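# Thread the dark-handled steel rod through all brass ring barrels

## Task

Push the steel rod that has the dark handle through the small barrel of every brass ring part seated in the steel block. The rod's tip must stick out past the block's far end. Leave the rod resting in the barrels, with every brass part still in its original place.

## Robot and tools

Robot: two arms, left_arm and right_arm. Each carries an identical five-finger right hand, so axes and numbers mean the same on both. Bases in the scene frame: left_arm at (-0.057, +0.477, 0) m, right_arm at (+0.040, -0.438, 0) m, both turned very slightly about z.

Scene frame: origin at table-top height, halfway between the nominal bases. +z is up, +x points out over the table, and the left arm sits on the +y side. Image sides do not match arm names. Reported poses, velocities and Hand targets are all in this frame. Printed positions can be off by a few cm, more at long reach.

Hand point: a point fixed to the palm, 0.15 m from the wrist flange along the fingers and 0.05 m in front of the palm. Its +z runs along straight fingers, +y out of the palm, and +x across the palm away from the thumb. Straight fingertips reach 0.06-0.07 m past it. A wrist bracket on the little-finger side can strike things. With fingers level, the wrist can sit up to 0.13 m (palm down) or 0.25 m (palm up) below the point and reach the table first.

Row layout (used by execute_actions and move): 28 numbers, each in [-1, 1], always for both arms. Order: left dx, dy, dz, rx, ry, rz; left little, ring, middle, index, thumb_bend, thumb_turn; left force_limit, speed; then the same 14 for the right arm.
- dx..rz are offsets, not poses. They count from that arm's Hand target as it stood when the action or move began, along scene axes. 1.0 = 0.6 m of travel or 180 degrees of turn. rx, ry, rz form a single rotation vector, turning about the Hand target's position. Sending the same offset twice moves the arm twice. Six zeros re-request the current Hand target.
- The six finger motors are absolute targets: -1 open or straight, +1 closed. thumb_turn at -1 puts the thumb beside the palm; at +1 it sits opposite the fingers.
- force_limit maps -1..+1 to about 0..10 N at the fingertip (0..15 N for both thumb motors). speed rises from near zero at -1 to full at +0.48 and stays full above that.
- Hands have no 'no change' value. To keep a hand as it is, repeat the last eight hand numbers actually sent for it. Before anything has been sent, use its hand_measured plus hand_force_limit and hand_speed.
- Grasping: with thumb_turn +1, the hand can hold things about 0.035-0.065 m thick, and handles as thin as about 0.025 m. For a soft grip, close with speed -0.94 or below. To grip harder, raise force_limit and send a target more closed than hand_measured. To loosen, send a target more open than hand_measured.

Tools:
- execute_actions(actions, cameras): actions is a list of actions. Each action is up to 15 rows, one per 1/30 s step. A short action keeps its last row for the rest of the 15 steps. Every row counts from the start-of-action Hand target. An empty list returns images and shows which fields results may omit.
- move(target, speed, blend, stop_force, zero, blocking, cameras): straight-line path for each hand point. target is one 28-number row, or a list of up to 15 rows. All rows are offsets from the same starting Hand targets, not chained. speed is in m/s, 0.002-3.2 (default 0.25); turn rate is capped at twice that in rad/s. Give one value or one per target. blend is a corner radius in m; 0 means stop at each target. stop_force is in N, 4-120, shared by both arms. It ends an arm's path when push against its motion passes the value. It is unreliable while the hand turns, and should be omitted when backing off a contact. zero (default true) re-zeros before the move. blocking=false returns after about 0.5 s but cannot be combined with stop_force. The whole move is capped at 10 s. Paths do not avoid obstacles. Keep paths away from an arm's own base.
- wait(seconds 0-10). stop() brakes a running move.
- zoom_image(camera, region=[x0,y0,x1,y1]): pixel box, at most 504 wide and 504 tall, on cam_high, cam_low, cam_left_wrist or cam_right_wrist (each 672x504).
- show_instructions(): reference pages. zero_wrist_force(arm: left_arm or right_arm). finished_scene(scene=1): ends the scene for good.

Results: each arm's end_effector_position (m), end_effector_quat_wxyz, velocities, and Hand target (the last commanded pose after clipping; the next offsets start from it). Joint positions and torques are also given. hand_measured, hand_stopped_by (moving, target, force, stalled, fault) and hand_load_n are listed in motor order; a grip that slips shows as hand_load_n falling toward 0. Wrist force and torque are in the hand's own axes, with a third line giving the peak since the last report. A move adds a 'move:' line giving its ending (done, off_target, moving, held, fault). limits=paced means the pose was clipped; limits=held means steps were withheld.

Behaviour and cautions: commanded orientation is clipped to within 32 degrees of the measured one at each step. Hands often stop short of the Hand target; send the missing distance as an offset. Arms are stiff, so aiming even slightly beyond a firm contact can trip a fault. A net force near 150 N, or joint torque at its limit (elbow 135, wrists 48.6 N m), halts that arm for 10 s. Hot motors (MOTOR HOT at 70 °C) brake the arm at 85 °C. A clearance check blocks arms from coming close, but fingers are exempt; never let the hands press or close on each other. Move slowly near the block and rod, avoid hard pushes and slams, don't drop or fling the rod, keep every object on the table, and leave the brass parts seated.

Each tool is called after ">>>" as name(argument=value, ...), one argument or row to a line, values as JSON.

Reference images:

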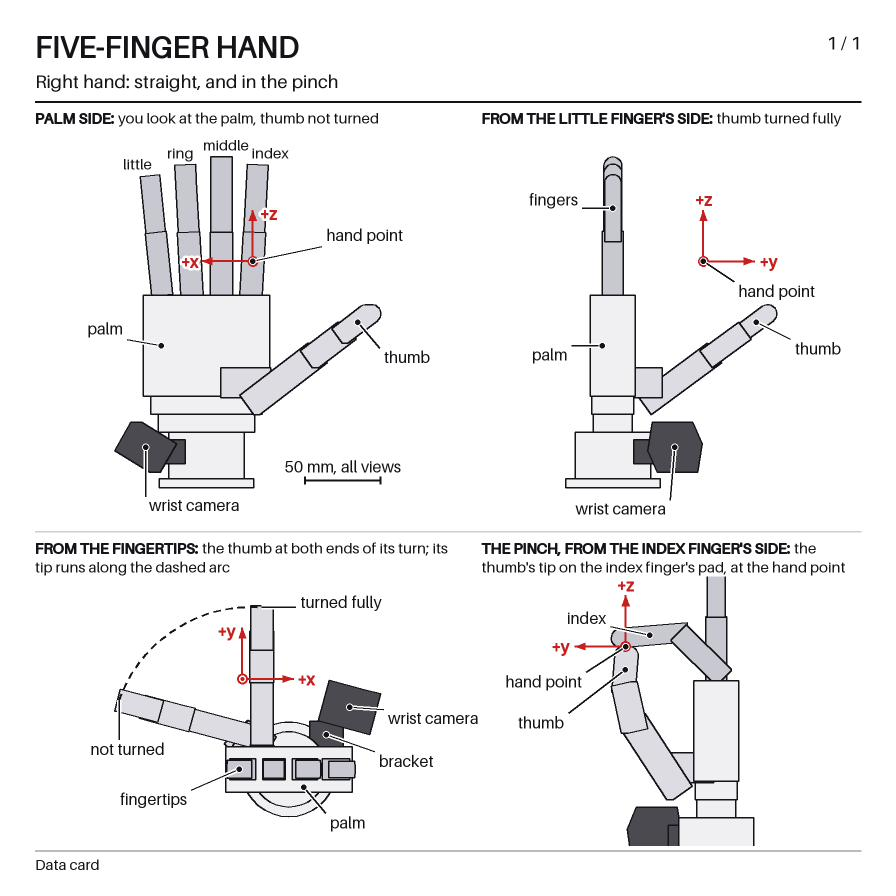

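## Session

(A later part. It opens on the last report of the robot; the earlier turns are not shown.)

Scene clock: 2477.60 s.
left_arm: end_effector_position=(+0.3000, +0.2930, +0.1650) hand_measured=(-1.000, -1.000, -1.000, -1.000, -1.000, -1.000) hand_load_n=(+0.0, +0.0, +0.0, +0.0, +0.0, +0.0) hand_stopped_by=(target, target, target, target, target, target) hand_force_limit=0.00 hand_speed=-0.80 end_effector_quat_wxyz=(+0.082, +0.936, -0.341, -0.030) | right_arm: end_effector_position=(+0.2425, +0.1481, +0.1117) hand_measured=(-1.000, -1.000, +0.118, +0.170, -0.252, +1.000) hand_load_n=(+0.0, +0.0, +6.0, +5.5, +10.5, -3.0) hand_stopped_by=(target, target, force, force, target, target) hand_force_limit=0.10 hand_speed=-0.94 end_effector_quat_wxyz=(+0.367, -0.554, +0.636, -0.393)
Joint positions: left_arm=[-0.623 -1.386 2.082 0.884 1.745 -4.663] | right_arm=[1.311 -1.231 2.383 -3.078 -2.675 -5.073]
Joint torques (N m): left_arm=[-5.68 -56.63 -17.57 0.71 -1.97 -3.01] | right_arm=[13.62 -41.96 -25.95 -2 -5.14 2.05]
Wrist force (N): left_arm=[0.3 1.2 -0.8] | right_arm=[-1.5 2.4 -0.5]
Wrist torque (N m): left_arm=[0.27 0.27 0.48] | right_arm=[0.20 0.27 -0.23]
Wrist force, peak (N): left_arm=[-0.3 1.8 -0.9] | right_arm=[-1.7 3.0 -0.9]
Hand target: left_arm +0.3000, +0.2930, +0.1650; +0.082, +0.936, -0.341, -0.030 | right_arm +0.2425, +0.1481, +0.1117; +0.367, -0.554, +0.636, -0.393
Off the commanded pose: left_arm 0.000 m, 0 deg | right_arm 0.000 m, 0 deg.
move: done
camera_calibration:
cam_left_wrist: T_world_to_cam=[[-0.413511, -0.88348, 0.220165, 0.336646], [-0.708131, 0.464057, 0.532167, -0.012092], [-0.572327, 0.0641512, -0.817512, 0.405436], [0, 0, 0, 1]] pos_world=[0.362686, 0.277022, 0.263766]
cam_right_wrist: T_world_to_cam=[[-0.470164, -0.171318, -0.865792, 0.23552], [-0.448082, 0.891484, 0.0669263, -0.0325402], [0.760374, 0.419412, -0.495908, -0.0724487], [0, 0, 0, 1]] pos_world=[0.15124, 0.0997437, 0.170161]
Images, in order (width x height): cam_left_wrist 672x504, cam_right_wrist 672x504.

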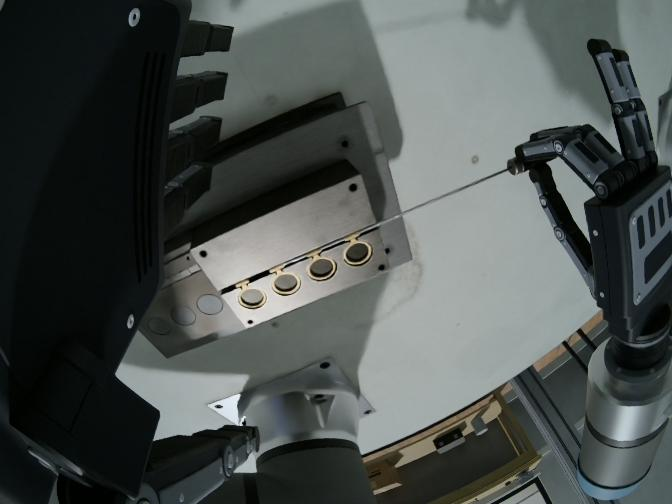

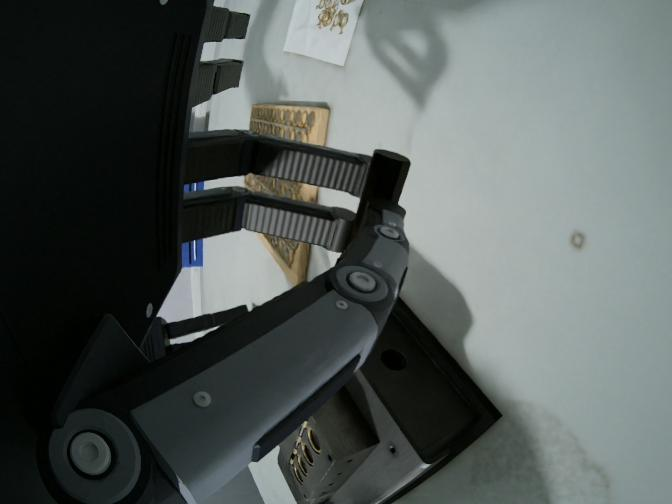

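>>> move(
  target=[0, 0, 0, 0, 0, 0, -1, -1, -1, -1, -1, -1, 0, -0.8, 0.0023, 0.0215, 0, 0, 0, 0, -1, -1, 0.6, 0.6, -0.25, 1, 0.1, -0.94],
  speed=0.012,
  stop_force=5,
  cameras=["cam_left_wrist", "cam_right_wrist"],
)

>>> zoom_image(
  camera="cam_left_wrist",
  region=[220, 230, 300, 310],
)

>>> zoom_image(
  camera="cam_right_wrist",
  region=[280, 430, 316, 466],
)

Scene clock: 2494.90 s.
left_arm: end_effector_position=(+0.3000, +0.2930, +0.1650) hand_measured=(-1.000, -1.000, -1.000, -1.000, -1.000, -1.000) hand_load_n=(+0.0, +0.0, +0.0, +0.0, +0.0, +0.0) hand_stopped_by=(target, target, target, target, target, target) hand_force_limit=0.00 hand_speed=-0.80 end_effector_quat_wxyz=(+0.082, +0.936, -0.341, -0.030) | right_arm: end_effector_position=(+0.2438, +0.1610, +0.1117) hand_measured=(-1.000, -1.000, +0.118, +0.170, -0.252, +1.000) hand_load_n=(+0.0, +0.0, +6.0, +5.0, +10.5, -3.0) hand_stopped_by=(target, target, force, force, target, target) hand_force_limit=0.10 hand_speed=-0.94 end_effector_quat_wxyz=(+0.367, -0.554, +0.636, -0.393)
Joint positions: left_arm=[-0.623 -1.386 2.082 0.884 1.745 -4.663] | right_arm=[1.315 -1.22 2.359 -3.058 -2.676 -5.065]
Joint torques (N m): left_arm=[-5.62 -56.81 -18.34 0.82 -1.48 -3.1] | right_arm=[17.04 -43.71 -26.87 -1.84 -5.31 2.46]
Wrist force (N): left_arm=[0.0 1.6 -1.1] | right_arm=[-1.8 2.3 -0.5]
Wrist torque (N m): left_arm=[0.34 0.32 0.47] | right_arm=[0.22 0.31 -0.25]
Wrist force, peak (N): left_arm=[-0.2 1.8 -1.0] | right_arm=[-1.7 2.9 -0.8]
Hand target: left_arm +0.3000, +0.2930, +0.1650; +0.082, +0.936, -0.341, -0.030 | right_arm +0.2438, +0.1610, +0.1117; +0.367, -0.554, +0.636, -0.393
Off the commanded pose: left_arm 0.000 m, 0 deg | right_arm 0.000 m, 0 deg.
move: done
camera_calibration:
cam_left_wrist: T_world_to_cam=[[-0.413511, -0.88348, 0.220165, 0.336646], [-0.708131, 0.464057, 0.532167, -0.012092], [-0.572327, 0.0641512, -0.817512, 0.405436], [0, 0, 0, 1]] pos_world=[0.362686, 0.277022, 0.263766]
cam_right_wrist: T_world_to_cam=[[-0.470164, -0.171318, -0.865792, 0.238388], [-0.448082, 0.891484, 0.0669263, -0.043413], [0.760374, 0.419412, -0.495908, -0.0789236], [0, 0, 0, 1]] pos_world=[0.15264, 0.112644, 0.170161]
Images, in order (width x height): cam_left_wrist 672x504, cam_right_wrist 672x504.

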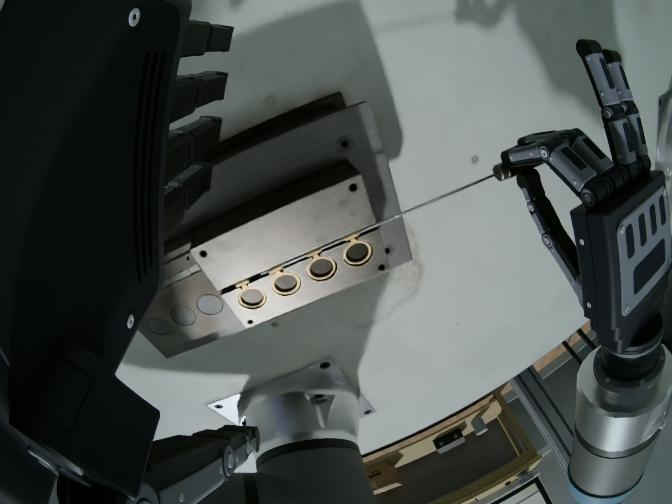

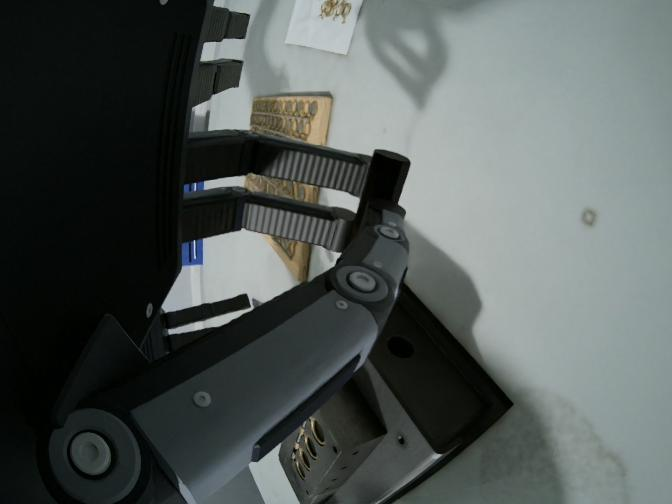

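Scaled by 6.300 from the camera's 672x504 image, which has a finer 960x720 frame.

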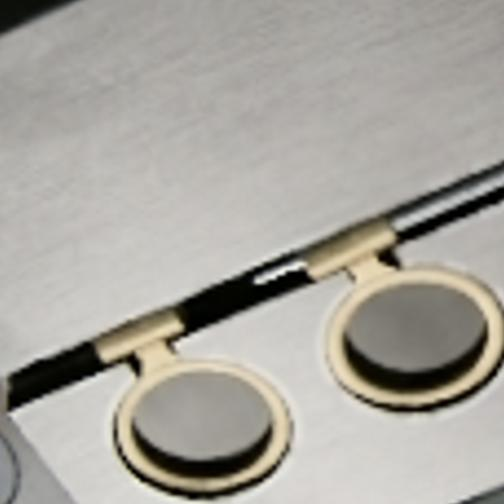

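Scaled by 14.000 from the camera's 672x504 image, which has a finer 960x720 frame.

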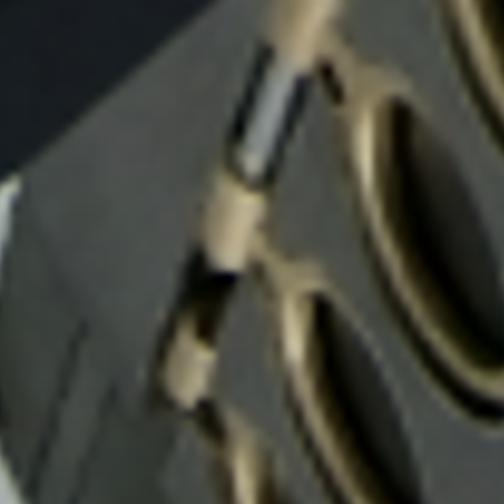

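>>> move(
  target=[0, 0, 0, 0, 0, 0, -1, -1, -1, -1, -1, -1, 0, -0.8, 0.0022, 0.0199, 0.0001, 0, 0, 0, -1, -1, 0.6, 0.6, -0.25, 1, 0.1, -0.94],
  speed=0.01,
  stop_force=4,
  cameras=["cam_left_wrist", "cam_right_wrist"],
)

>>> zoom_image(
  camera="cam_left_wrist",
  region=[210, 230, 290, 310],
)

>>> zoom_image(
  camera="cam_right_wrist",
  region=[280, 430, 316, 466],
)

Scene clock: 2518.17 s.
left_arm: end_effector_position=(+0.3000, +0.2930, +0.1650) hand_measured=(-1.000, -1.000, -1.000, -1.000, -1.000, -1.000) hand_load_n=(+0.5, +0.0, +0.0, +0.0, +0.0, +0.0) hand_stopped_by=(target, target, target, target, target, target) hand_force_limit=0.00 hand_speed=-0.80 end_effector_quat_wxyz=(+0.082, +0.936, -0.341, -0.030) | right_arm: end_effector_position=(+0.2452, +0.1729, +0.1118) hand_measured=(-1.000, -1.000, +0.118, +0.170, -0.252, +1.000) hand_load_n=(+0.0, +0.0, +6.0, +5.0, +10.5, -3.0) hand_stopped_by=(target, target, force, force, target, target) hand_force_limit=0.10 hand_speed=-0.94 end_effector_quat_wxyz=(+0.367, -0.554, +0.636, -0.393)
Joint positions: left_arm=[-0.623 -1.386 2.082 0.884 1.745 -4.663] | right_arm=[1.318 -1.21 2.337 -3.039 -2.678 -5.058]
Joint torques (N m): left_arm=[-5.84 -56.5 -17.7 0.98 -2.26 -2.97] | right_arm=[13.84 -42.89 -26.14 -2.12 -5.41 2.07]
Wrist force (N): left_arm=[0.0 1.6 -0.7] | right_arm=[-1.7 2.5 -0.1]
Wrist torque (N m): left_arm=[0.32 0.31 0.48] | right_arm=[0.21 0.27 -0.22]
Wrist force, peak (N): left_arm=[-0.1 1.8 -0.9] | right_arm=[-2.0 2.8 -0.7]
Hand target: left_arm +0.3000, +0.2930, +0.1650; +0.082, +0.936, -0.341, -0.030 | right_arm +0.2452, +0.1729, +0.1118; +0.367, -0.554, +0.636, -0.393
Off the commanded pose: left_arm 0.000 m, 0 deg | right_arm 0.000 m, 0 deg.
move: done
camera_calibration:
cam_left_wrist: T_world_to_cam=[[-0.413511, -0.88348, 0.220165, 0.336646], [-0.708131, 0.464057, 0.532167, -0.012092], [-0.572327, 0.0641512, -0.817512, 0.405436], [0, 0, 0, 1]] pos_world=[0.362686, 0.277022, 0.263766]
cam_right_wrist: T_world_to_cam=[[-0.470164, -0.171318, -0.865792, 0.241142], [-0.448082, 0.891484, 0.0669263, -0.053535], [0.760374, 0.419412, -0.495908, -0.0848954], [0, 0, 0, 1]] pos_world=[0.15394, 0.124644, 0.170261]
Images, in order (width x height): cam_left_wrist 672x504, cam_right_wrist 672x504.

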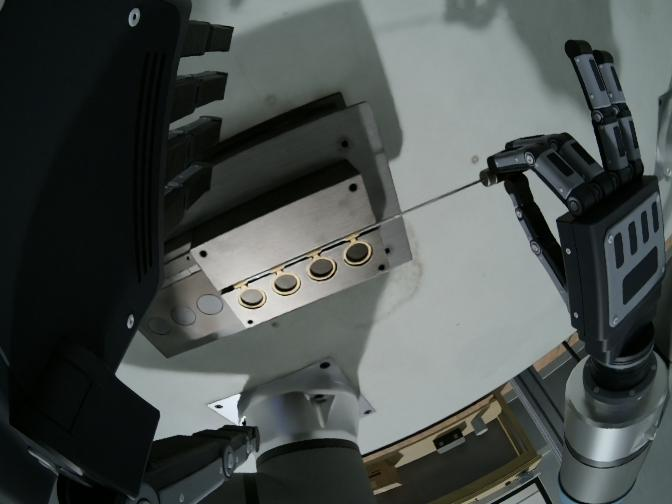

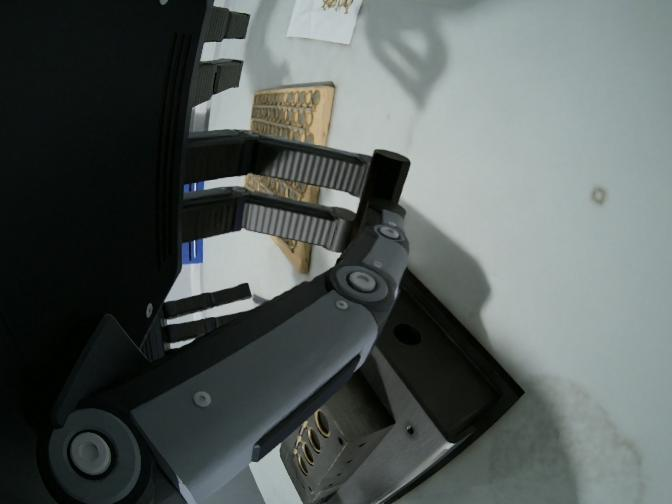

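Scaled by 6.300 from the camera's 672x504 image, which has a finer 960x720 frame.

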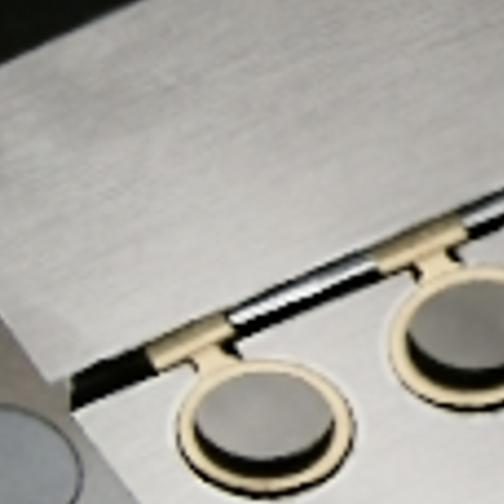

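Scaled by 14.000 from the camera's 672x504 image, which has a finer 960x720 frame.

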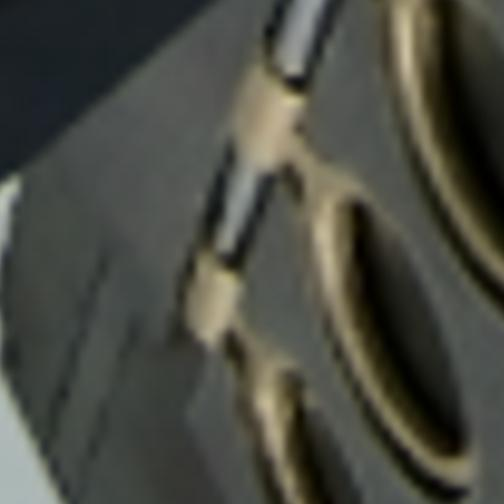

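>>> move(
  target=[0, 0, 0, 0, 0, 0, -1, -1, -1, -1, -1, -1, 0, -0.8, 0.0027, 0.0248, 0.0001, 0, 0, 0, -1, -1, 0.6, 0.6, -0.25, 1, 0.1, -0.94],
  speed=0.012,
  stop_force=5,
  cameras=["cam_left_wrist", "cam_right_wrist"],
)

>>> zoom_image(
  camera="cam_left_wrist",
  region=[190, 230, 290, 330],
)

>>> zoom_image(
  camera="cam_left_wrist",
  region=[270, 160, 520, 310],
)

Scene clock: 2582.67 s.
left_arm: end_effector_position=(+0.3000, +0.2930, +0.1650) hand_measured=(-1.000, -1.000, -1.000, -1.000, -1.000, -1.000) hand_load_n=(+0.0, +0.0, +0.0, +0.0, +0.0, +0.0) hand_stopped_by=(target, target, target, target, target, target) hand_force_limit=0.00 hand_speed=-0.80 end_effector_quat_wxyz=(+0.082, +0.936, -0.341, -0.030) | right_arm: end_effector_position=(+0.2468, +0.1878, +0.1118) hand_measured=(-1.000, -1.000, +0.118, +0.170, -0.252, +1.000) hand_load_n=(+0.0, +0.0, +6.0, +5.0, +10.5, -3.0) hand_stopped_by=(target, target, force, force, target, target) hand_force_limit=0.10 hand_speed=-0.94 end_effector_quat_wxyz=(+0.367, -0.554, +0.636, -0.393)
Joint positions: left_arm=[-0.623 -1.386 2.082 0.884 1.745 -4.663] | right_arm=[1.322 -1.197 2.309 -3.016 -2.679 -5.049]
Joint torques (N m): left_arm=[-6.83 -54.95 -19.14 1.02 -1.87 -3.13] | right_arm=[14.5 -45.41 -26.26 -2.07 -5.11 1.86]
Wrist force (N): left_arm=[0.3 1.4 -0.8] | right_arm=[-2.0 3.0 -0.3]
Wrist torque (N m): left_arm=[0.31 0.28 0.48] | right_arm=[0.24 0.28 -0.26]
Wrist force, peak (N): left_arm=[-0.5 1.9 -0.8] | right_arm=[-2.0 3.0 -0.3]
Hand target: left_arm +0.3000, +0.2930, +0.1650; +0.082, +0.936, -0.341, -0.030 | right_arm +0.2468, +0.1878, +0.1118; +0.367, -0.554, +0.636, -0.393
Off the commanded pose: left_arm 0.000 m, 0 deg | right_arm 0.000 m, 0 deg.
move: done
camera_calibration:
cam_left_wrist: T_world_to_cam=[[-0.413511, -0.88348, 0.220165, 0.336646], [-0.708131, 0.464057, 0.532167, -0.012092], [-0.572327, 0.0641512, -0.817512, 0.405436], [0, 0, 0, 1]] pos_world=[0.362686, 0.277022, 0.263766]
cam_right_wrist: T_world_to_cam=[[-0.470164, -0.171318, -0.865792, 0.244494], [-0.448082, 0.891484, 0.0669263, -0.0660564], [0.760374, 0.419412, -0.495908, -0.0924373], [0, 0, 0, 1]] pos_world=[0.15564, 0.139544, 0.170261]
Images, in order (width x height): cam_left_wrist 672x504, cam_right_wrist 672x504.

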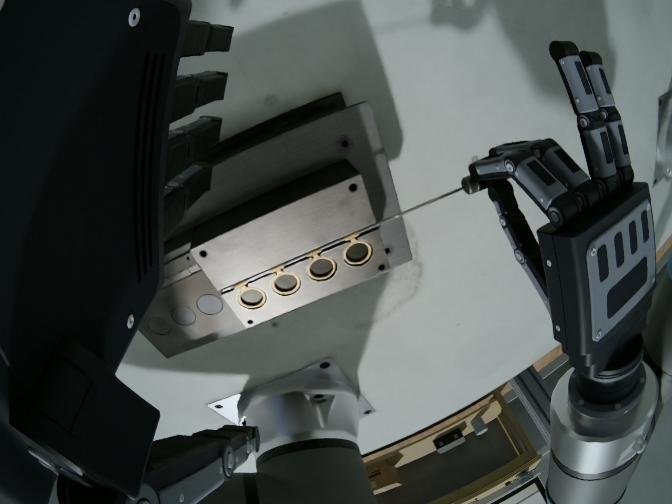

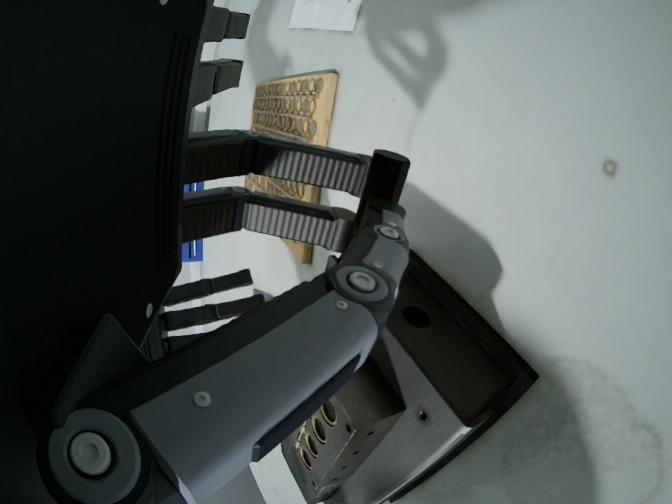

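Scaled by 5.040 from the camera's 672x504 image, which has a finer 960x720 frame.

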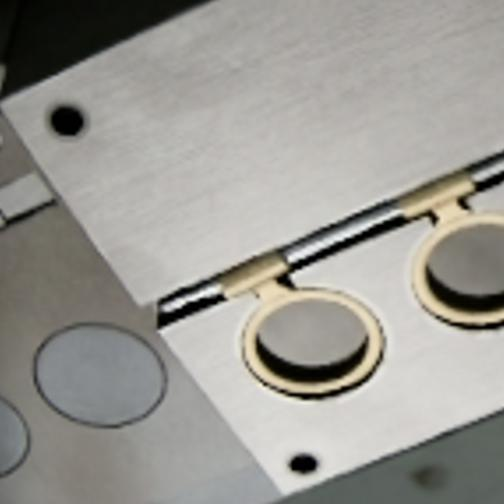

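Scaled by 2.016 from the camera's 672x504 image, which has a finer 960x720 frame.

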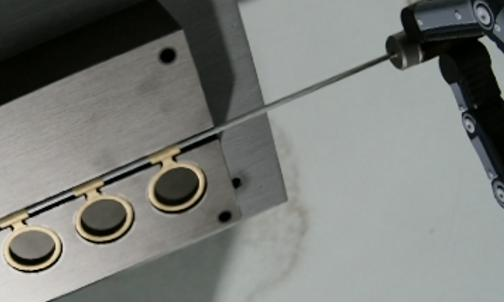

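>>> move(
  target=[0, 0, 0, 0, 0, 0, -1, -1, -1, -1, -1, -1, 0, -0.8, 0.0038, 0.0331, 0.0001, 0, 0, 0, -1, -1, 0.6, 0.6, -0.25, 1, 0.1, -0.94],
  speed=0.015,
  stop_force=5,
  cameras=["cam_left_wrist"],
)

>>> zoom_image(
  camera="cam_left_wrist",
  region=[180, 230, 280, 330],
)

Scene clock: 2605.30 s.
left_arm: end_effector_position=(+0.3000, +0.2930, +0.1650) hand_measured=(-1.000, -1.000, -1.000, -1.000, -1.000, -1.000) hand_load_n=(+0.0, +0.5, +0.0, +0.0, +0.0, +0.0) hand_stopped_by=(target, target, target, target, target, target) hand_force_limit=0.00 hand_speed=-0.80 end_effector_quat_wxyz=(+0.082, +0.936, -0.341, -0.030) | right_arm: end_effector_position=(+0.2491, +0.2077, +0.1119) hand_measured=(-1.000, -1.000, +0.118, +0.170, -0.252, +1.000) hand_load_n=(+0.0, +0.0, +5.5, +5.0, +10.5, -3.5) hand_stopped_by=(target, target, force, force, target, target) hand_force_limit=0.10 hand_speed=-0.94 end_effector_quat_wxyz=(+0.367, -0.554, +0.636, -0.393)
Joint positions: left_arm=[-0.623 -1.386 2.082 0.884 1.745 -4.663] | right_arm=[1.327 -1.179 2.271 -2.987 -2.681 -5.039]
Joint torques (N m): left_arm=[-4.79 -55.04 -18.08 0.89 -1.87 -2.84] | right_arm=[14.63 -48.04 -28.61 -1.91 -5.08 2.4]
Wrist force (N): left_arm=[-0.3 1.3 -1.0] | right_arm=[-2.0 2.3 -0.3]
Wrist torque (N m): left_arm=[0.30 0.37 0.44] | right_arm=[0.15 0.29 -0.29]
Wrist force, peak (N): left_arm=[0.0 1.6 -1.3] | right_arm=[-1.8 3.3 -0.6]
Hand target: left_arm +0.3000, +0.2930, +0.1650; +0.082, +0.936, -0.341, -0.030 | right_arm +0.2491, +0.2077, +0.1119; +0.367, -0.554, +0.636, -0.393
Off the commanded pose: left_arm 0.000 m, 0 deg | right_arm 0.000 m, 0 deg.
move: done
camera_calibration:
cam_left_wrist: T_world_to_cam=[[-0.413511, -0.88348, 0.220165, 0.336646], [-0.708131, 0.464057, 0.532167, -0.012092], [-0.572327, 0.0641512, -0.817512, 0.405436], [0, 0, 0, 1]] pos_world=[0.362686, 0.277022, 0.263766]
Images, in order (width x height): cam_left_wrist 672x504.

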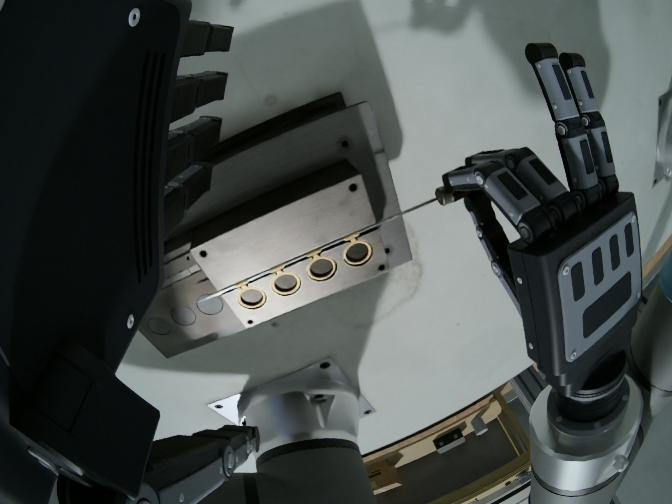

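Scaled by 5.040 from the camera's 672x504 image, which has a finer 960x720 frame.

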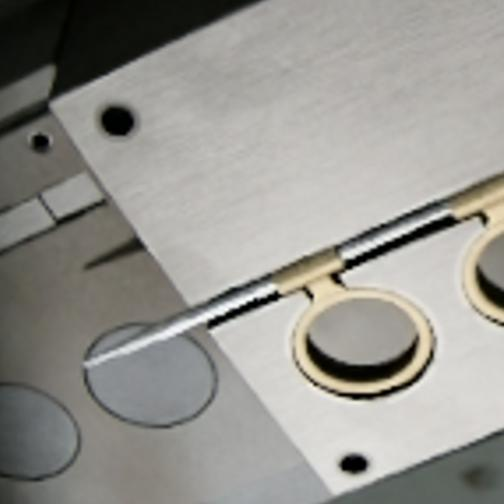

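>>> move(
  target=[0.09, 0.03, 0.09, 0, 0, 0, -1, -1, -1, -1, -1, -1, 0, -0.8, 0, 0, 0, 0, 0, 0, -1, -1, 0.6, 0.6, -0.25, 1, 0.1, -0.94],
  speed=0.15,
  cameras=[],
)

>>> move(
  target=[0, 0, 0, 0, 0, 0, -1, -1, -1, -1, -1, -1, 0, -0.8, 0.0043, 0.0381, 0.0001, 0, 0, 0, -1, -1, 0.6, 0.6, -0.25, 1, 0.1, -0.94],
  speed=0.02,
  stop_force=6,
  cameras=["cam_left_wrist", "cam_right_wrist", "cam_low"],
)

>>> zoom_image(
  camera="cam_left_wrist",
  region=[230, 190, 430, 340],
)

Scene clock: 2631.23 s.
left_arm: end_effector_position=(+0.3540, +0.3111, +0.2189) hand_measured=(-1.000, -1.000, -1.000, -1.000, -1.000, -1.000) hand_load_n=(+0.0, -0.5, +0.0, +0.0, -0.5, +0.0) hand_stopped_by=(target, target, target, target, target, target) hand_force_limit=0.00 hand_speed=-0.80 end_effector_quat_wxyz=(+0.082, +0.936, -0.341, -0.030) | right_arm: end_effector_position=(+0.2491, +0.2077, +0.1119) hand_measured=(-1.000, -1.000, +0.118, +0.170, -0.252, +1.000) hand_load_n=(+0.0, -0.5, +6.0, +5.0, +10.5, -3.0) hand_stopped_by=(target, target, force, force, target, target) hand_force_limit=0.10 hand_speed=-0.94 end_effector_quat_wxyz=(+0.367, -0.554, +0.636, -0.393)
Joint positions: left_arm=[-0.524 -1.366 1.945 1.019 1.743 -4.562] | right_arm=[1.327 -1.179 2.271 -2.987 -2.681 -5.039]
Joint torques (N m): left_arm=[11.07 -33.46 -42.55 7.8 3.5 2.59] | right_arm=[13.3 -48.34 -29.03 -2.25 -5.01 1.86]
Wrist force (N): left_arm=[0.3 1.8 -0.7] | right_arm=[-1.5 2.5 0.1]
Wrist torque (N m): left_arm=[0.37 0.27 0.26] | right_arm=[0.16 0.21 -0.25]
Wrist force, peak (N): left_arm=[-0.5 2.0 0.7] | right_arm=[-1.5 3.2 -0.7]
Hand target: left_arm +0.3540, +0.3110, +0.2190; +0.082, +0.936, -0.341, -0.030 | right_arm +0.2491, +0.2077, +0.1119; +0.367, -0.554, +0.636, -0.393
Off the commanded pose: left_arm 0.000 m, 0 deg | right_arm 0.000 m, 0 deg.
move: done
No camera images: "cameras" was empty.

Scene clock: 2633.20 s.
left_arm: end_effector_position=(+0.3540, +0.3110, +0.2190) hand_measured=(-1.000, -1.000, -1.000, -1.000, -1.000, -1.000) hand_load_n=(+0.0, +0.0, +0.0, +0.0, +0.0, +0.0) hand_stopped_by=(target, target, target, target, target, target) hand_force_limit=0.00 hand_speed=-0.80 end_effector_quat_wxyz=(+0.082, +0.936, -0.341, -0.030) | right_arm: end_effector_position=(+0.2516, +0.2305, +0.1119) hand_measured=(-1.000, -1.000, +0.118, +0.170, -0.252, +1.000) hand_load_n=(+0.0, +0.0, +6.5, +4.5, +10.5, -3.5) hand_stopped_by=(target, target, force, force, target, target) hand_force_limit=0.10 hand_speed=-0.94 end_effector_quat_wxyz=(+0.367, -0.554, +0.636, -0.393)
Joint positions: left_arm=[-0.524 -1.366 1.944 1.02 1.744 -4.562] | right_arm=[1.332 -1.159 2.227 -2.954 -2.682 -5.027]
Joint torques (N m): left_arm=[12.83 -34.53 -43.12 7.58 3.45 2.91] | right_arm=[12.04 -50.79 -28.97 -2.04 -5.15 2.11]
Wrist force (N): left_arm=[-0.3 1.7 -0.6] | right_arm=[-1.8 2.6 -1.0]
Wrist torque (N m): left_arm=[0.34 0.36 0.22] | right_arm=[0.20 0.28 -0.27]
Wrist force, peak (N): left_arm=[0.2 2.1 -0.7] | right_arm=[-2.0 2.9 -0.5]
Hand target: left_arm +0.3540, +0.3110, +0.2190; +0.082, +0.936, -0.341, -0.030 | right_arm +0.2516, +0.2305, +0.1119; +0.367, -0.554, +0.636, -0.393
Off the commanded pose: left_arm 0.000 m, 0 deg | right_arm 0.000 m, 0 deg.
move: done
camera_calibration:
cam_left_wrist: T_world_to_cam=[[-0.413511, -0.88348, 0.220165, 0.362989], [-0.708131, 0.464057, 0.532167, -0.0109429], [-0.572327, 0.0641512, -0.817512, 0.479333], [0, 0, 0, 1]] pos_world=[0.416686, 0.295022, 0.317766]
cam_right_wrist: T_world_to_cam=[[-0.470164, -0.171318, -0.865792, 0.254152], [-0.448082, 0.891484, 0.0669263, -0.101979], [0.760374, 0.419412, -0.495908, -0.113946], [0, 0, 0, 1]] pos_world=[0.16044, 0.182244, 0.170361]
Images, in order (width x height): cam_low 672x504, cam_left_wrist 672x504, cam_right_wrist 672x504.

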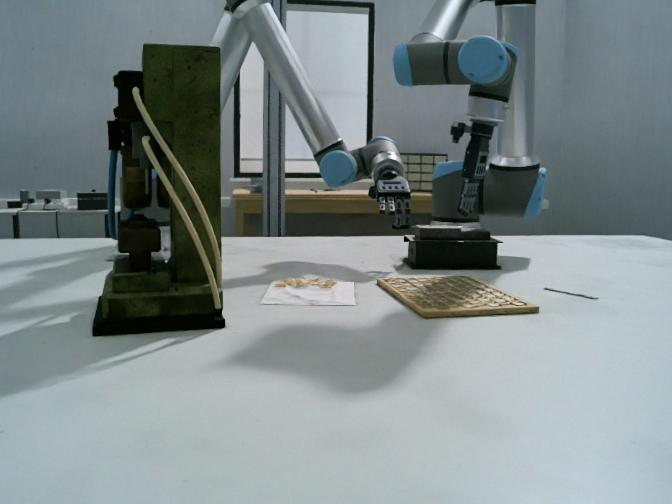

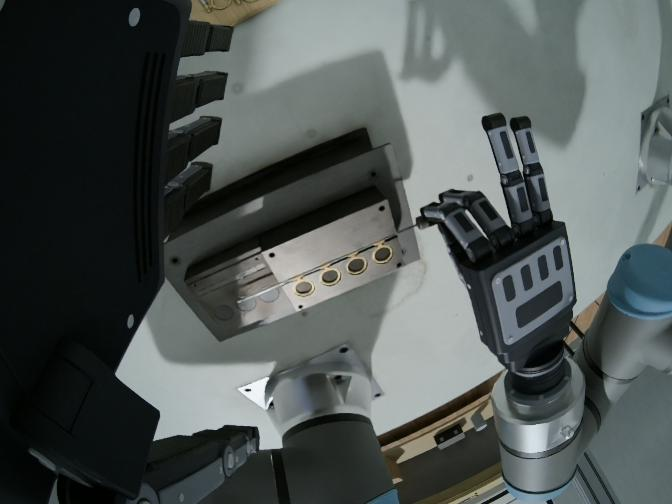

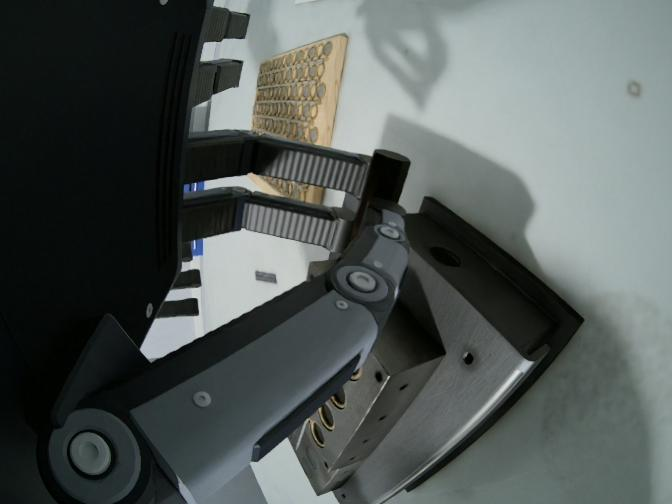

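Scaled by 2.520 from the camera's 672x504 image, which has a finer 960x720 frame.

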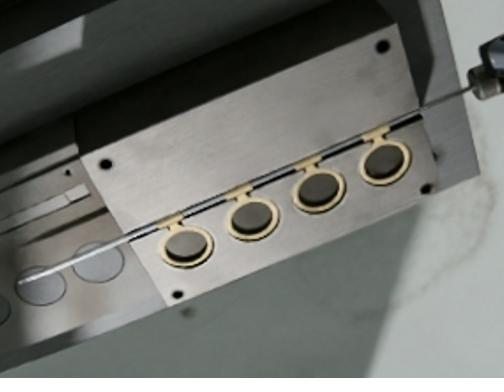

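>>> move(
  target=[0, 0, 0, 0, 0, 0, -1, -1, -1, -1, -1, -1, 0, -0.8, 0.0028, 0.0248, 0.0001, 0, 0, 0, -1, -1, 0.6, 0.6, -0.25, 1, 0.1, -0.94],
  speed=0.015,
  stop_force=5,
  cameras=["cam_left_wrist", "cam_right_wrist"],
)

>>> zoom_image(
  camera="cam_left_wrist",
  region=[210, 190, 450, 340],
)

>>> zoom_image(
  camera="cam_right_wrist",
  region=[290, 120, 500, 320],
)

Scene clock: 2647.77 s.
left_arm: end_effector_position=(+0.3540, +0.3110, +0.2190) hand_measured=(-1.000, -1.000, -1.000, -1.000, -1.000, -1.000) hand_load_n=(+0.0, +0.0, -0.5, +0.0, -0.5, +0.0) hand_stopped_by=(target, target, target, target, target, target) hand_force_limit=0.00 hand_speed=-0.80 end_effector_quat_wxyz=(+0.082, +0.936, -0.341, -0.030) | right_arm: end_effector_position=(+0.2533, +0.2454, +0.1120) hand_measured=(-1.000, -1.000, +0.118, +0.170, -0.252, +1.000) hand_load_n=(+0.0, +0.0, +6.5, +4.0, +10.5, -4.0) hand_stopped_by=(target, target, force, force, target, target) hand_force_limit=0.10 hand_speed=-0.94 end_effector_quat_wxyz=(+0.367, -0.554, +0.636, -0.393)
Joint positions: left_arm=[-0.524 -1.366 1.944 1.02 1.744 -4.562] | right_arm=[1.336 -1.145 2.198 -2.932 -2.683 -5.02]
Joint torques (N m): left_arm=[10.67 -34.1 -43.11 7.65 3.46 2.63] | right_arm=[13.48 -51.08 -28.28 -2.07 -4.82 2.56]
Wrist force (N): left_arm=[0.1 1.7 -0.6] | right_arm=[-1.2 2.9 -1.3]
Wrist torque (N m): left_arm=[0.35 0.30 0.24] | right_arm=[0.18 0.21 -0.25]
Wrist force, peak (N): left_arm=[0.0 1.8 -1.3] | right_arm=[-1.8 3.4 -1.2]
Hand target: left_arm +0.3540, +0.3110, +0.2190; +0.082, +0.936, -0.341, -0.030 | right_arm +0.2533, +0.2454, +0.1120; +0.367, -0.554, +0.636, -0.393
Off the commanded pose: left_arm 0.000 m, 0 deg | right_arm 0.000 m, 0 deg.
move: done
camera_calibration:
cam_left_wrist: T_world_to_cam=[[-0.413511, -0.88348, 0.220165, 0.362989], [-0.708131, 0.464057, 0.532167, -0.0109429], [-0.572327, 0.0641512, -0.817512, 0.479333], [0, 0, 0, 1]] pos_world=[0.416686, 0.295022, 0.317766]
cam_right_wrist: T_world_to_cam=[[-0.470164, -0.171318, -0.865792, 0.257591], [-0.448082, 0.891484, 0.0669263, -0.114507], [0.760374, 0.419412, -0.495908, -0.121439], [0, 0, 0, 1]] pos_world=[0.16214, 0.197144, 0.170461]
Images, in order (width x height): cam_left_wrist 672x504, cam_right_wrist 672x504.

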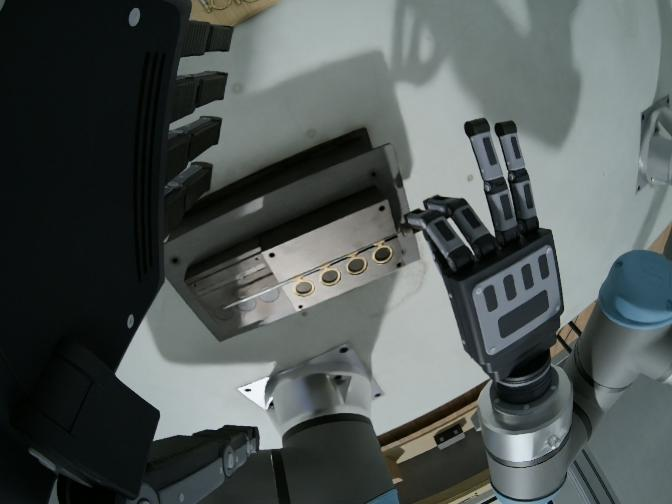

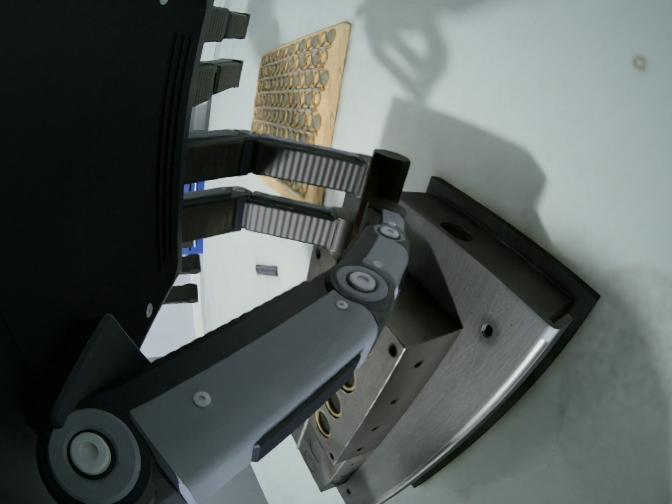

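Scaled by 2.100 from the camera's 672x504 image, which has a finer 960x720 frame.

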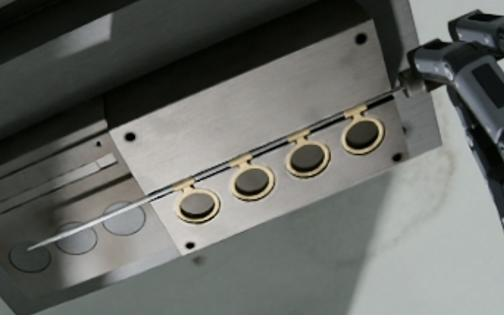

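Scaled by 2.400 from the camera's 672x504 image, which has a finer 960x720 frame.

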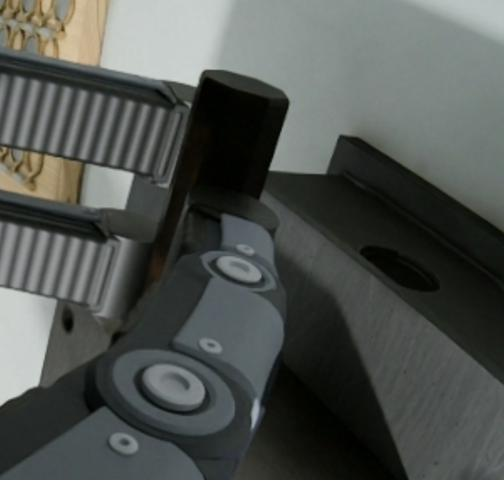

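>>> zoom_image(
  camera="cam_left_wrist",
  region=[370, 195, 430, 255],
)

Scaled by 8.400 from the camera's 672x504 image, which has a finer 960x720 frame.

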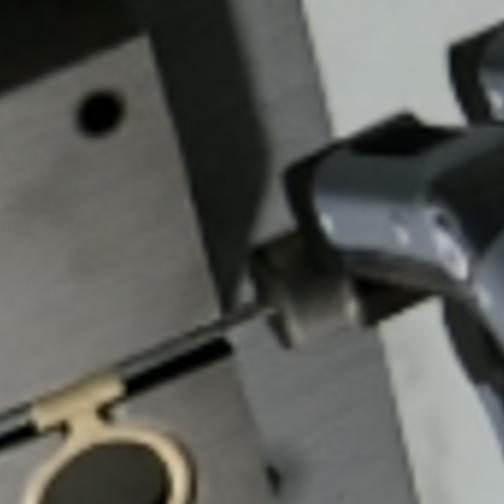

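>>> move(
  target=[0, 0, 0, 0, 0, 0, -1, -1, -1, -1, -1, -1, 0, -0.8, 0, 0, 0, 0, 0, 0, -1, -1, -0.3, -0.3, -0.25, 1, 0.1, -0.92],
  speed=0.02,
  cameras=["cam_left_wrist", "cam_right_wrist"],
)

>>> zoom_image(
  camera="cam_left_wrist",
  region=[210, 180, 450, 340],
)

>>> zoom_image(
  camera="cam_right_wrist",
  region=[290, 120, 500, 320],
)

Scene clock: 2691.30 s.
left_arm: end_effector_position=(+0.3540, +0.3110, +0.2190) hand_measured=(-1.000, -1.000, -1.000, -1.000, -1.000, -1.000) hand_load_n=(+0.0, +0.0, +0.0, +0.0, +0.0, +0.0) hand_stopped_by=(target, target, target, target, target, target) hand_force_limit=0.00 hand_speed=-0.80 end_effector_quat_wxyz=(+0.082, +0.936, -0.341, -0.030) | right_arm: end_effector_position=(+0.2533, +0.2454, +0.1120) hand_measured=(-1.000, -1.000, -0.300, -0.300, -0.250, +1.000) hand_load_n=(+0.0, -0.5, -0.5, +0.0, +0.5, +0.0) hand_stopped_by=(target, target, target, target, target, target) hand_force_limit=0.10 hand_speed=-0.92 end_effector_quat_wxyz=(+0.367, -0.554, +0.636, -0.393)
Joint positions: left_arm=[-0.524 -1.366 1.944 1.02 1.744 -4.562] | right_arm=[1.336 -1.145 2.198 -2.932 -2.683 -5.02]
Joint torques (N m): left_arm=[9.6 -33.93 -42.11 7.61 3.6 2.85] | right_arm=[7.7 -55.07 -23.63 -2.99 -1.61 1.82]
Wrist force (N): left_arm=[0.2 1.8 -0.8] | right_arm=[-1.9 2.3 -0.4]
Wrist torque (N m): left_arm=[0.38 0.29 0.25] | right_arm=[0.18 0.29 -0.26]
Wrist force, peak (N): left_arm=[0.1 2.2 -1.1] | right_arm=[-0.9 3.2 -2.4]
Hand target: left_arm +0.3540, +0.3110, +0.2190; +0.082, +0.936, -0.341, -0.030 | right_arm +0.2533, +0.2454, +0.1120; +0.367, -0.554, +0.636, -0.393
Off the commanded pose: left_arm 0.000 m, 0 deg | right_arm 0.000 m, 0 deg.
move: done
camera_calibration:
cam_left_wrist: T_world_to_cam=[[-0.413511, -0.88348, 0.220165, 0.362989], [-0.708131, 0.464057, 0.532167, -0.0109429], [-0.572327, 0.0641512, -0.817512, 0.479333], [0, 0, 0, 1]] pos_world=[0.416686, 0.295022, 0.317766]
cam_right_wrist: T_world_to_cam=[[-0.470164, -0.171318, -0.865792, 0.257591], [-0.448082, 0.891484, 0.0669263, -0.114507], [0.760374, 0.419412, -0.495908, -0.121439], [0, 0, 0, 1]] pos_world=[0.16214, 0.197144, 0.170461]
Images, in order (width x height): cam_left_wrist 672x504, cam_right_wrist 672x504.

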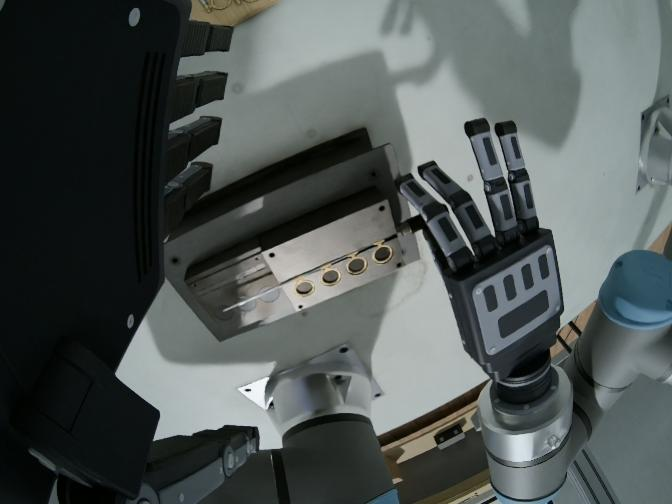

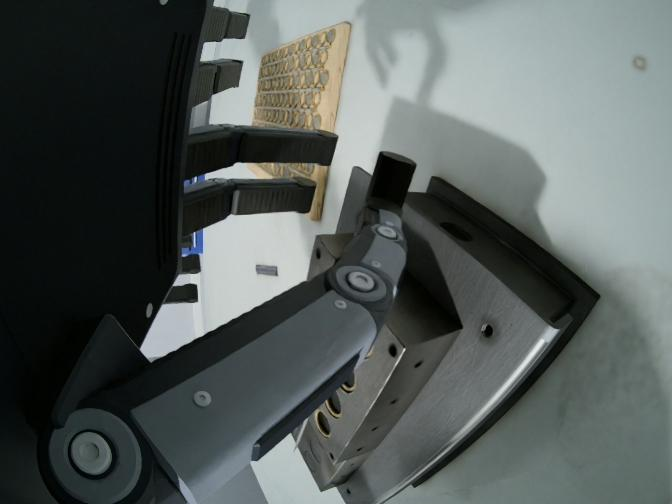

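Scaled by 2.100 from the camera's 672x504 image, which has a finer 960x720 frame.

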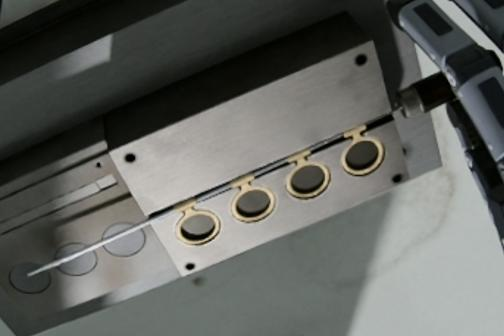

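Scaled by 2.400 from the camera's 672x504 image, which has a finer 960x720 frame.

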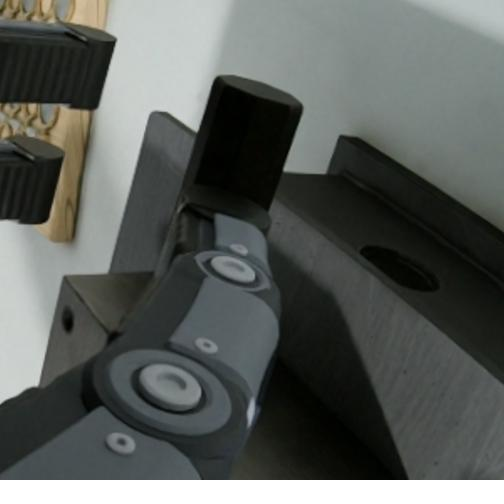

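>>> zoom_image(
  camera="cam_left_wrist",
  region=[280, 200, 440, 310],
)

>>> zoom_image(
  camera="cam_right_wrist",
  region=[280, 320, 400, 504],
)

Scaled by 3.150 from the camera's 672x504 image, which has a finer 960x720 frame.

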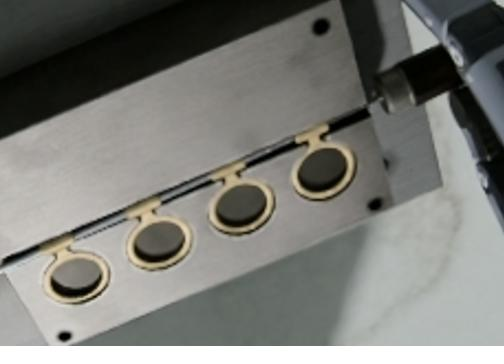

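Scaled by 2.739 from the camera's 672x504 image, which has a finer 960x720 frame.

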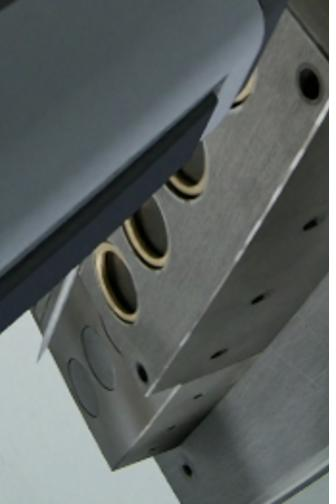

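>>> move(
  target=[0, 0, 0, 0, 0, 0, -1, -1, -1, -1, -1, -1, 0, -0.8, -0.0132, 0.0015, 0, 0, 0, 0, -1, -1, -0.3, -0.3, -0.25, 1, 0.1, -0.92],
  speed=0.015,
  cameras=["cam_left_wrist", "cam_right_wrist"],
)

>>> zoom_image(
  camera="cam_left_wrist",
  region=[280, 180, 450, 310],
)

>>> zoom_image(
  camera="cam_right_wrist",
  region=[290, 120, 500, 320],
)

Scene clock: 2723.07 s.
left_arm: end_effector_position=(+0.3540, +0.3110, +0.2190) hand_measured=(-1.000, -1.000, -1.000, -1.000, -1.000, -1.000) hand_load_n=(+0.0, +0.0, +0.0, +0.0, +0.0, +0.0) hand_stopped_by=(target, target, target, target, target, target) hand_force_limit=0.00 hand_speed=-0.80 end_effector_quat_wxyz=(+0.082, +0.936, -0.341, -0.030) | right_arm: end_effector_position=(+0.2454, +0.2463, +0.1120) hand_measured=(-1.000, -1.000, -0.300, -0.300, -0.250, +1.000) hand_load_n=(+0.0, +0.0, +0.0, +0.0, +0.0, +0.0) hand_stopped_by=(target, target, target, target, target, target) hand_force_limit=0.10 hand_speed=-0.92 end_effector_quat_wxyz=(+0.367, -0.554, +0.636, -0.393)
Joint positions: left_arm=[-0.524 -1.366 1.944 1.02 1.744 -4.562] | right_arm=[1.348 -1.149 2.197 -2.903 -2.687 -4.994]
Joint torques (N m): left_arm=[12.31 -34.43 -43.22 7.56 3.11 3.03] | right_arm=[14.59 -80.37 -30.88 -1.74 -4.84 2.26]
Wrist force (N): left_arm=[-0.1 1.4 -0.9] | right_arm=[-1.7 2.3 -0.1]
Wrist torque (N m): left_arm=[0.32 0.34 0.23] | right_arm=[0.15 0.26 -0.29]
Wrist force, peak (N): left_arm=[-0.1 2.0 -1.1] | right_arm=[-1.6 3.2 -0.5]
Hand target: left_arm +0.3540, +0.3110, +0.2190; +0.082, +0.936, -0.341, -0.030 | right_arm +0.2454, +0.2463, +0.1120; +0.367, -0.554, +0.636, -0.393
Off the commanded pose: left_arm 0.000 m, 0 deg | right_arm 0.000 m, 0 deg.
move: done
camera_calibration:
cam_left_wrist: T_world_to_cam=[[-0.413511, -0.88348, 0.220165, 0.362989], [-0.708131, 0.464057, 0.532167, -0.0109429], [-0.572327, 0.0641512, -0.817512, 0.479333], [0, 0, 0, 1]] pos_world=[0.416686, 0.295022, 0.317766]
cam_right_wrist: T_world_to_cam=[[-0.470164, -0.171318, -0.865792, 0.254031], [-0.448082, 0.891484, 0.0669263, -0.118849], [0.760374, 0.419412, -0.495908, -0.115809], [0, 0, 0, 1]] pos_world=[0.15424, 0.198044, 0.170461]
Images, in order (width x height): cam_left_wrist 672x504, cam_right_wrist 672x504.

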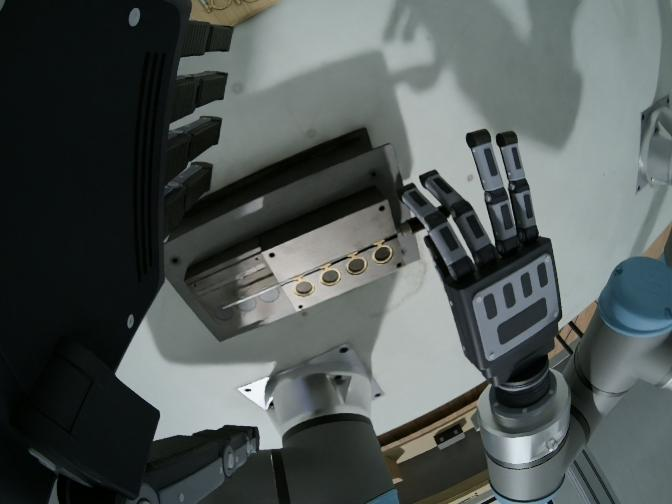

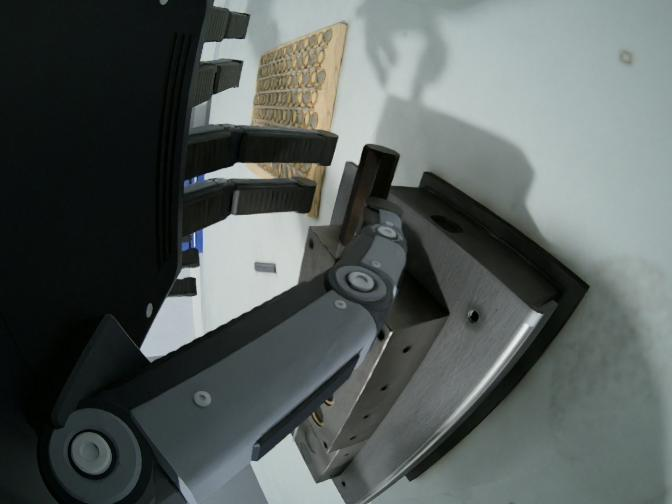

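Scaled by 2.965 from the camera's 672x504 image, which has a finer 960x720 frame.

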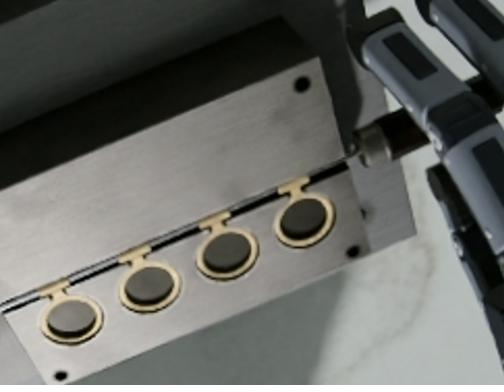

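Scaled by 2.400 from the camera's 672x504 image, which has a finer 960x720 frame.

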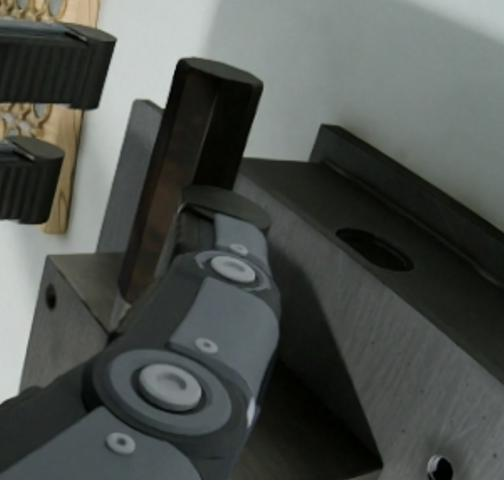

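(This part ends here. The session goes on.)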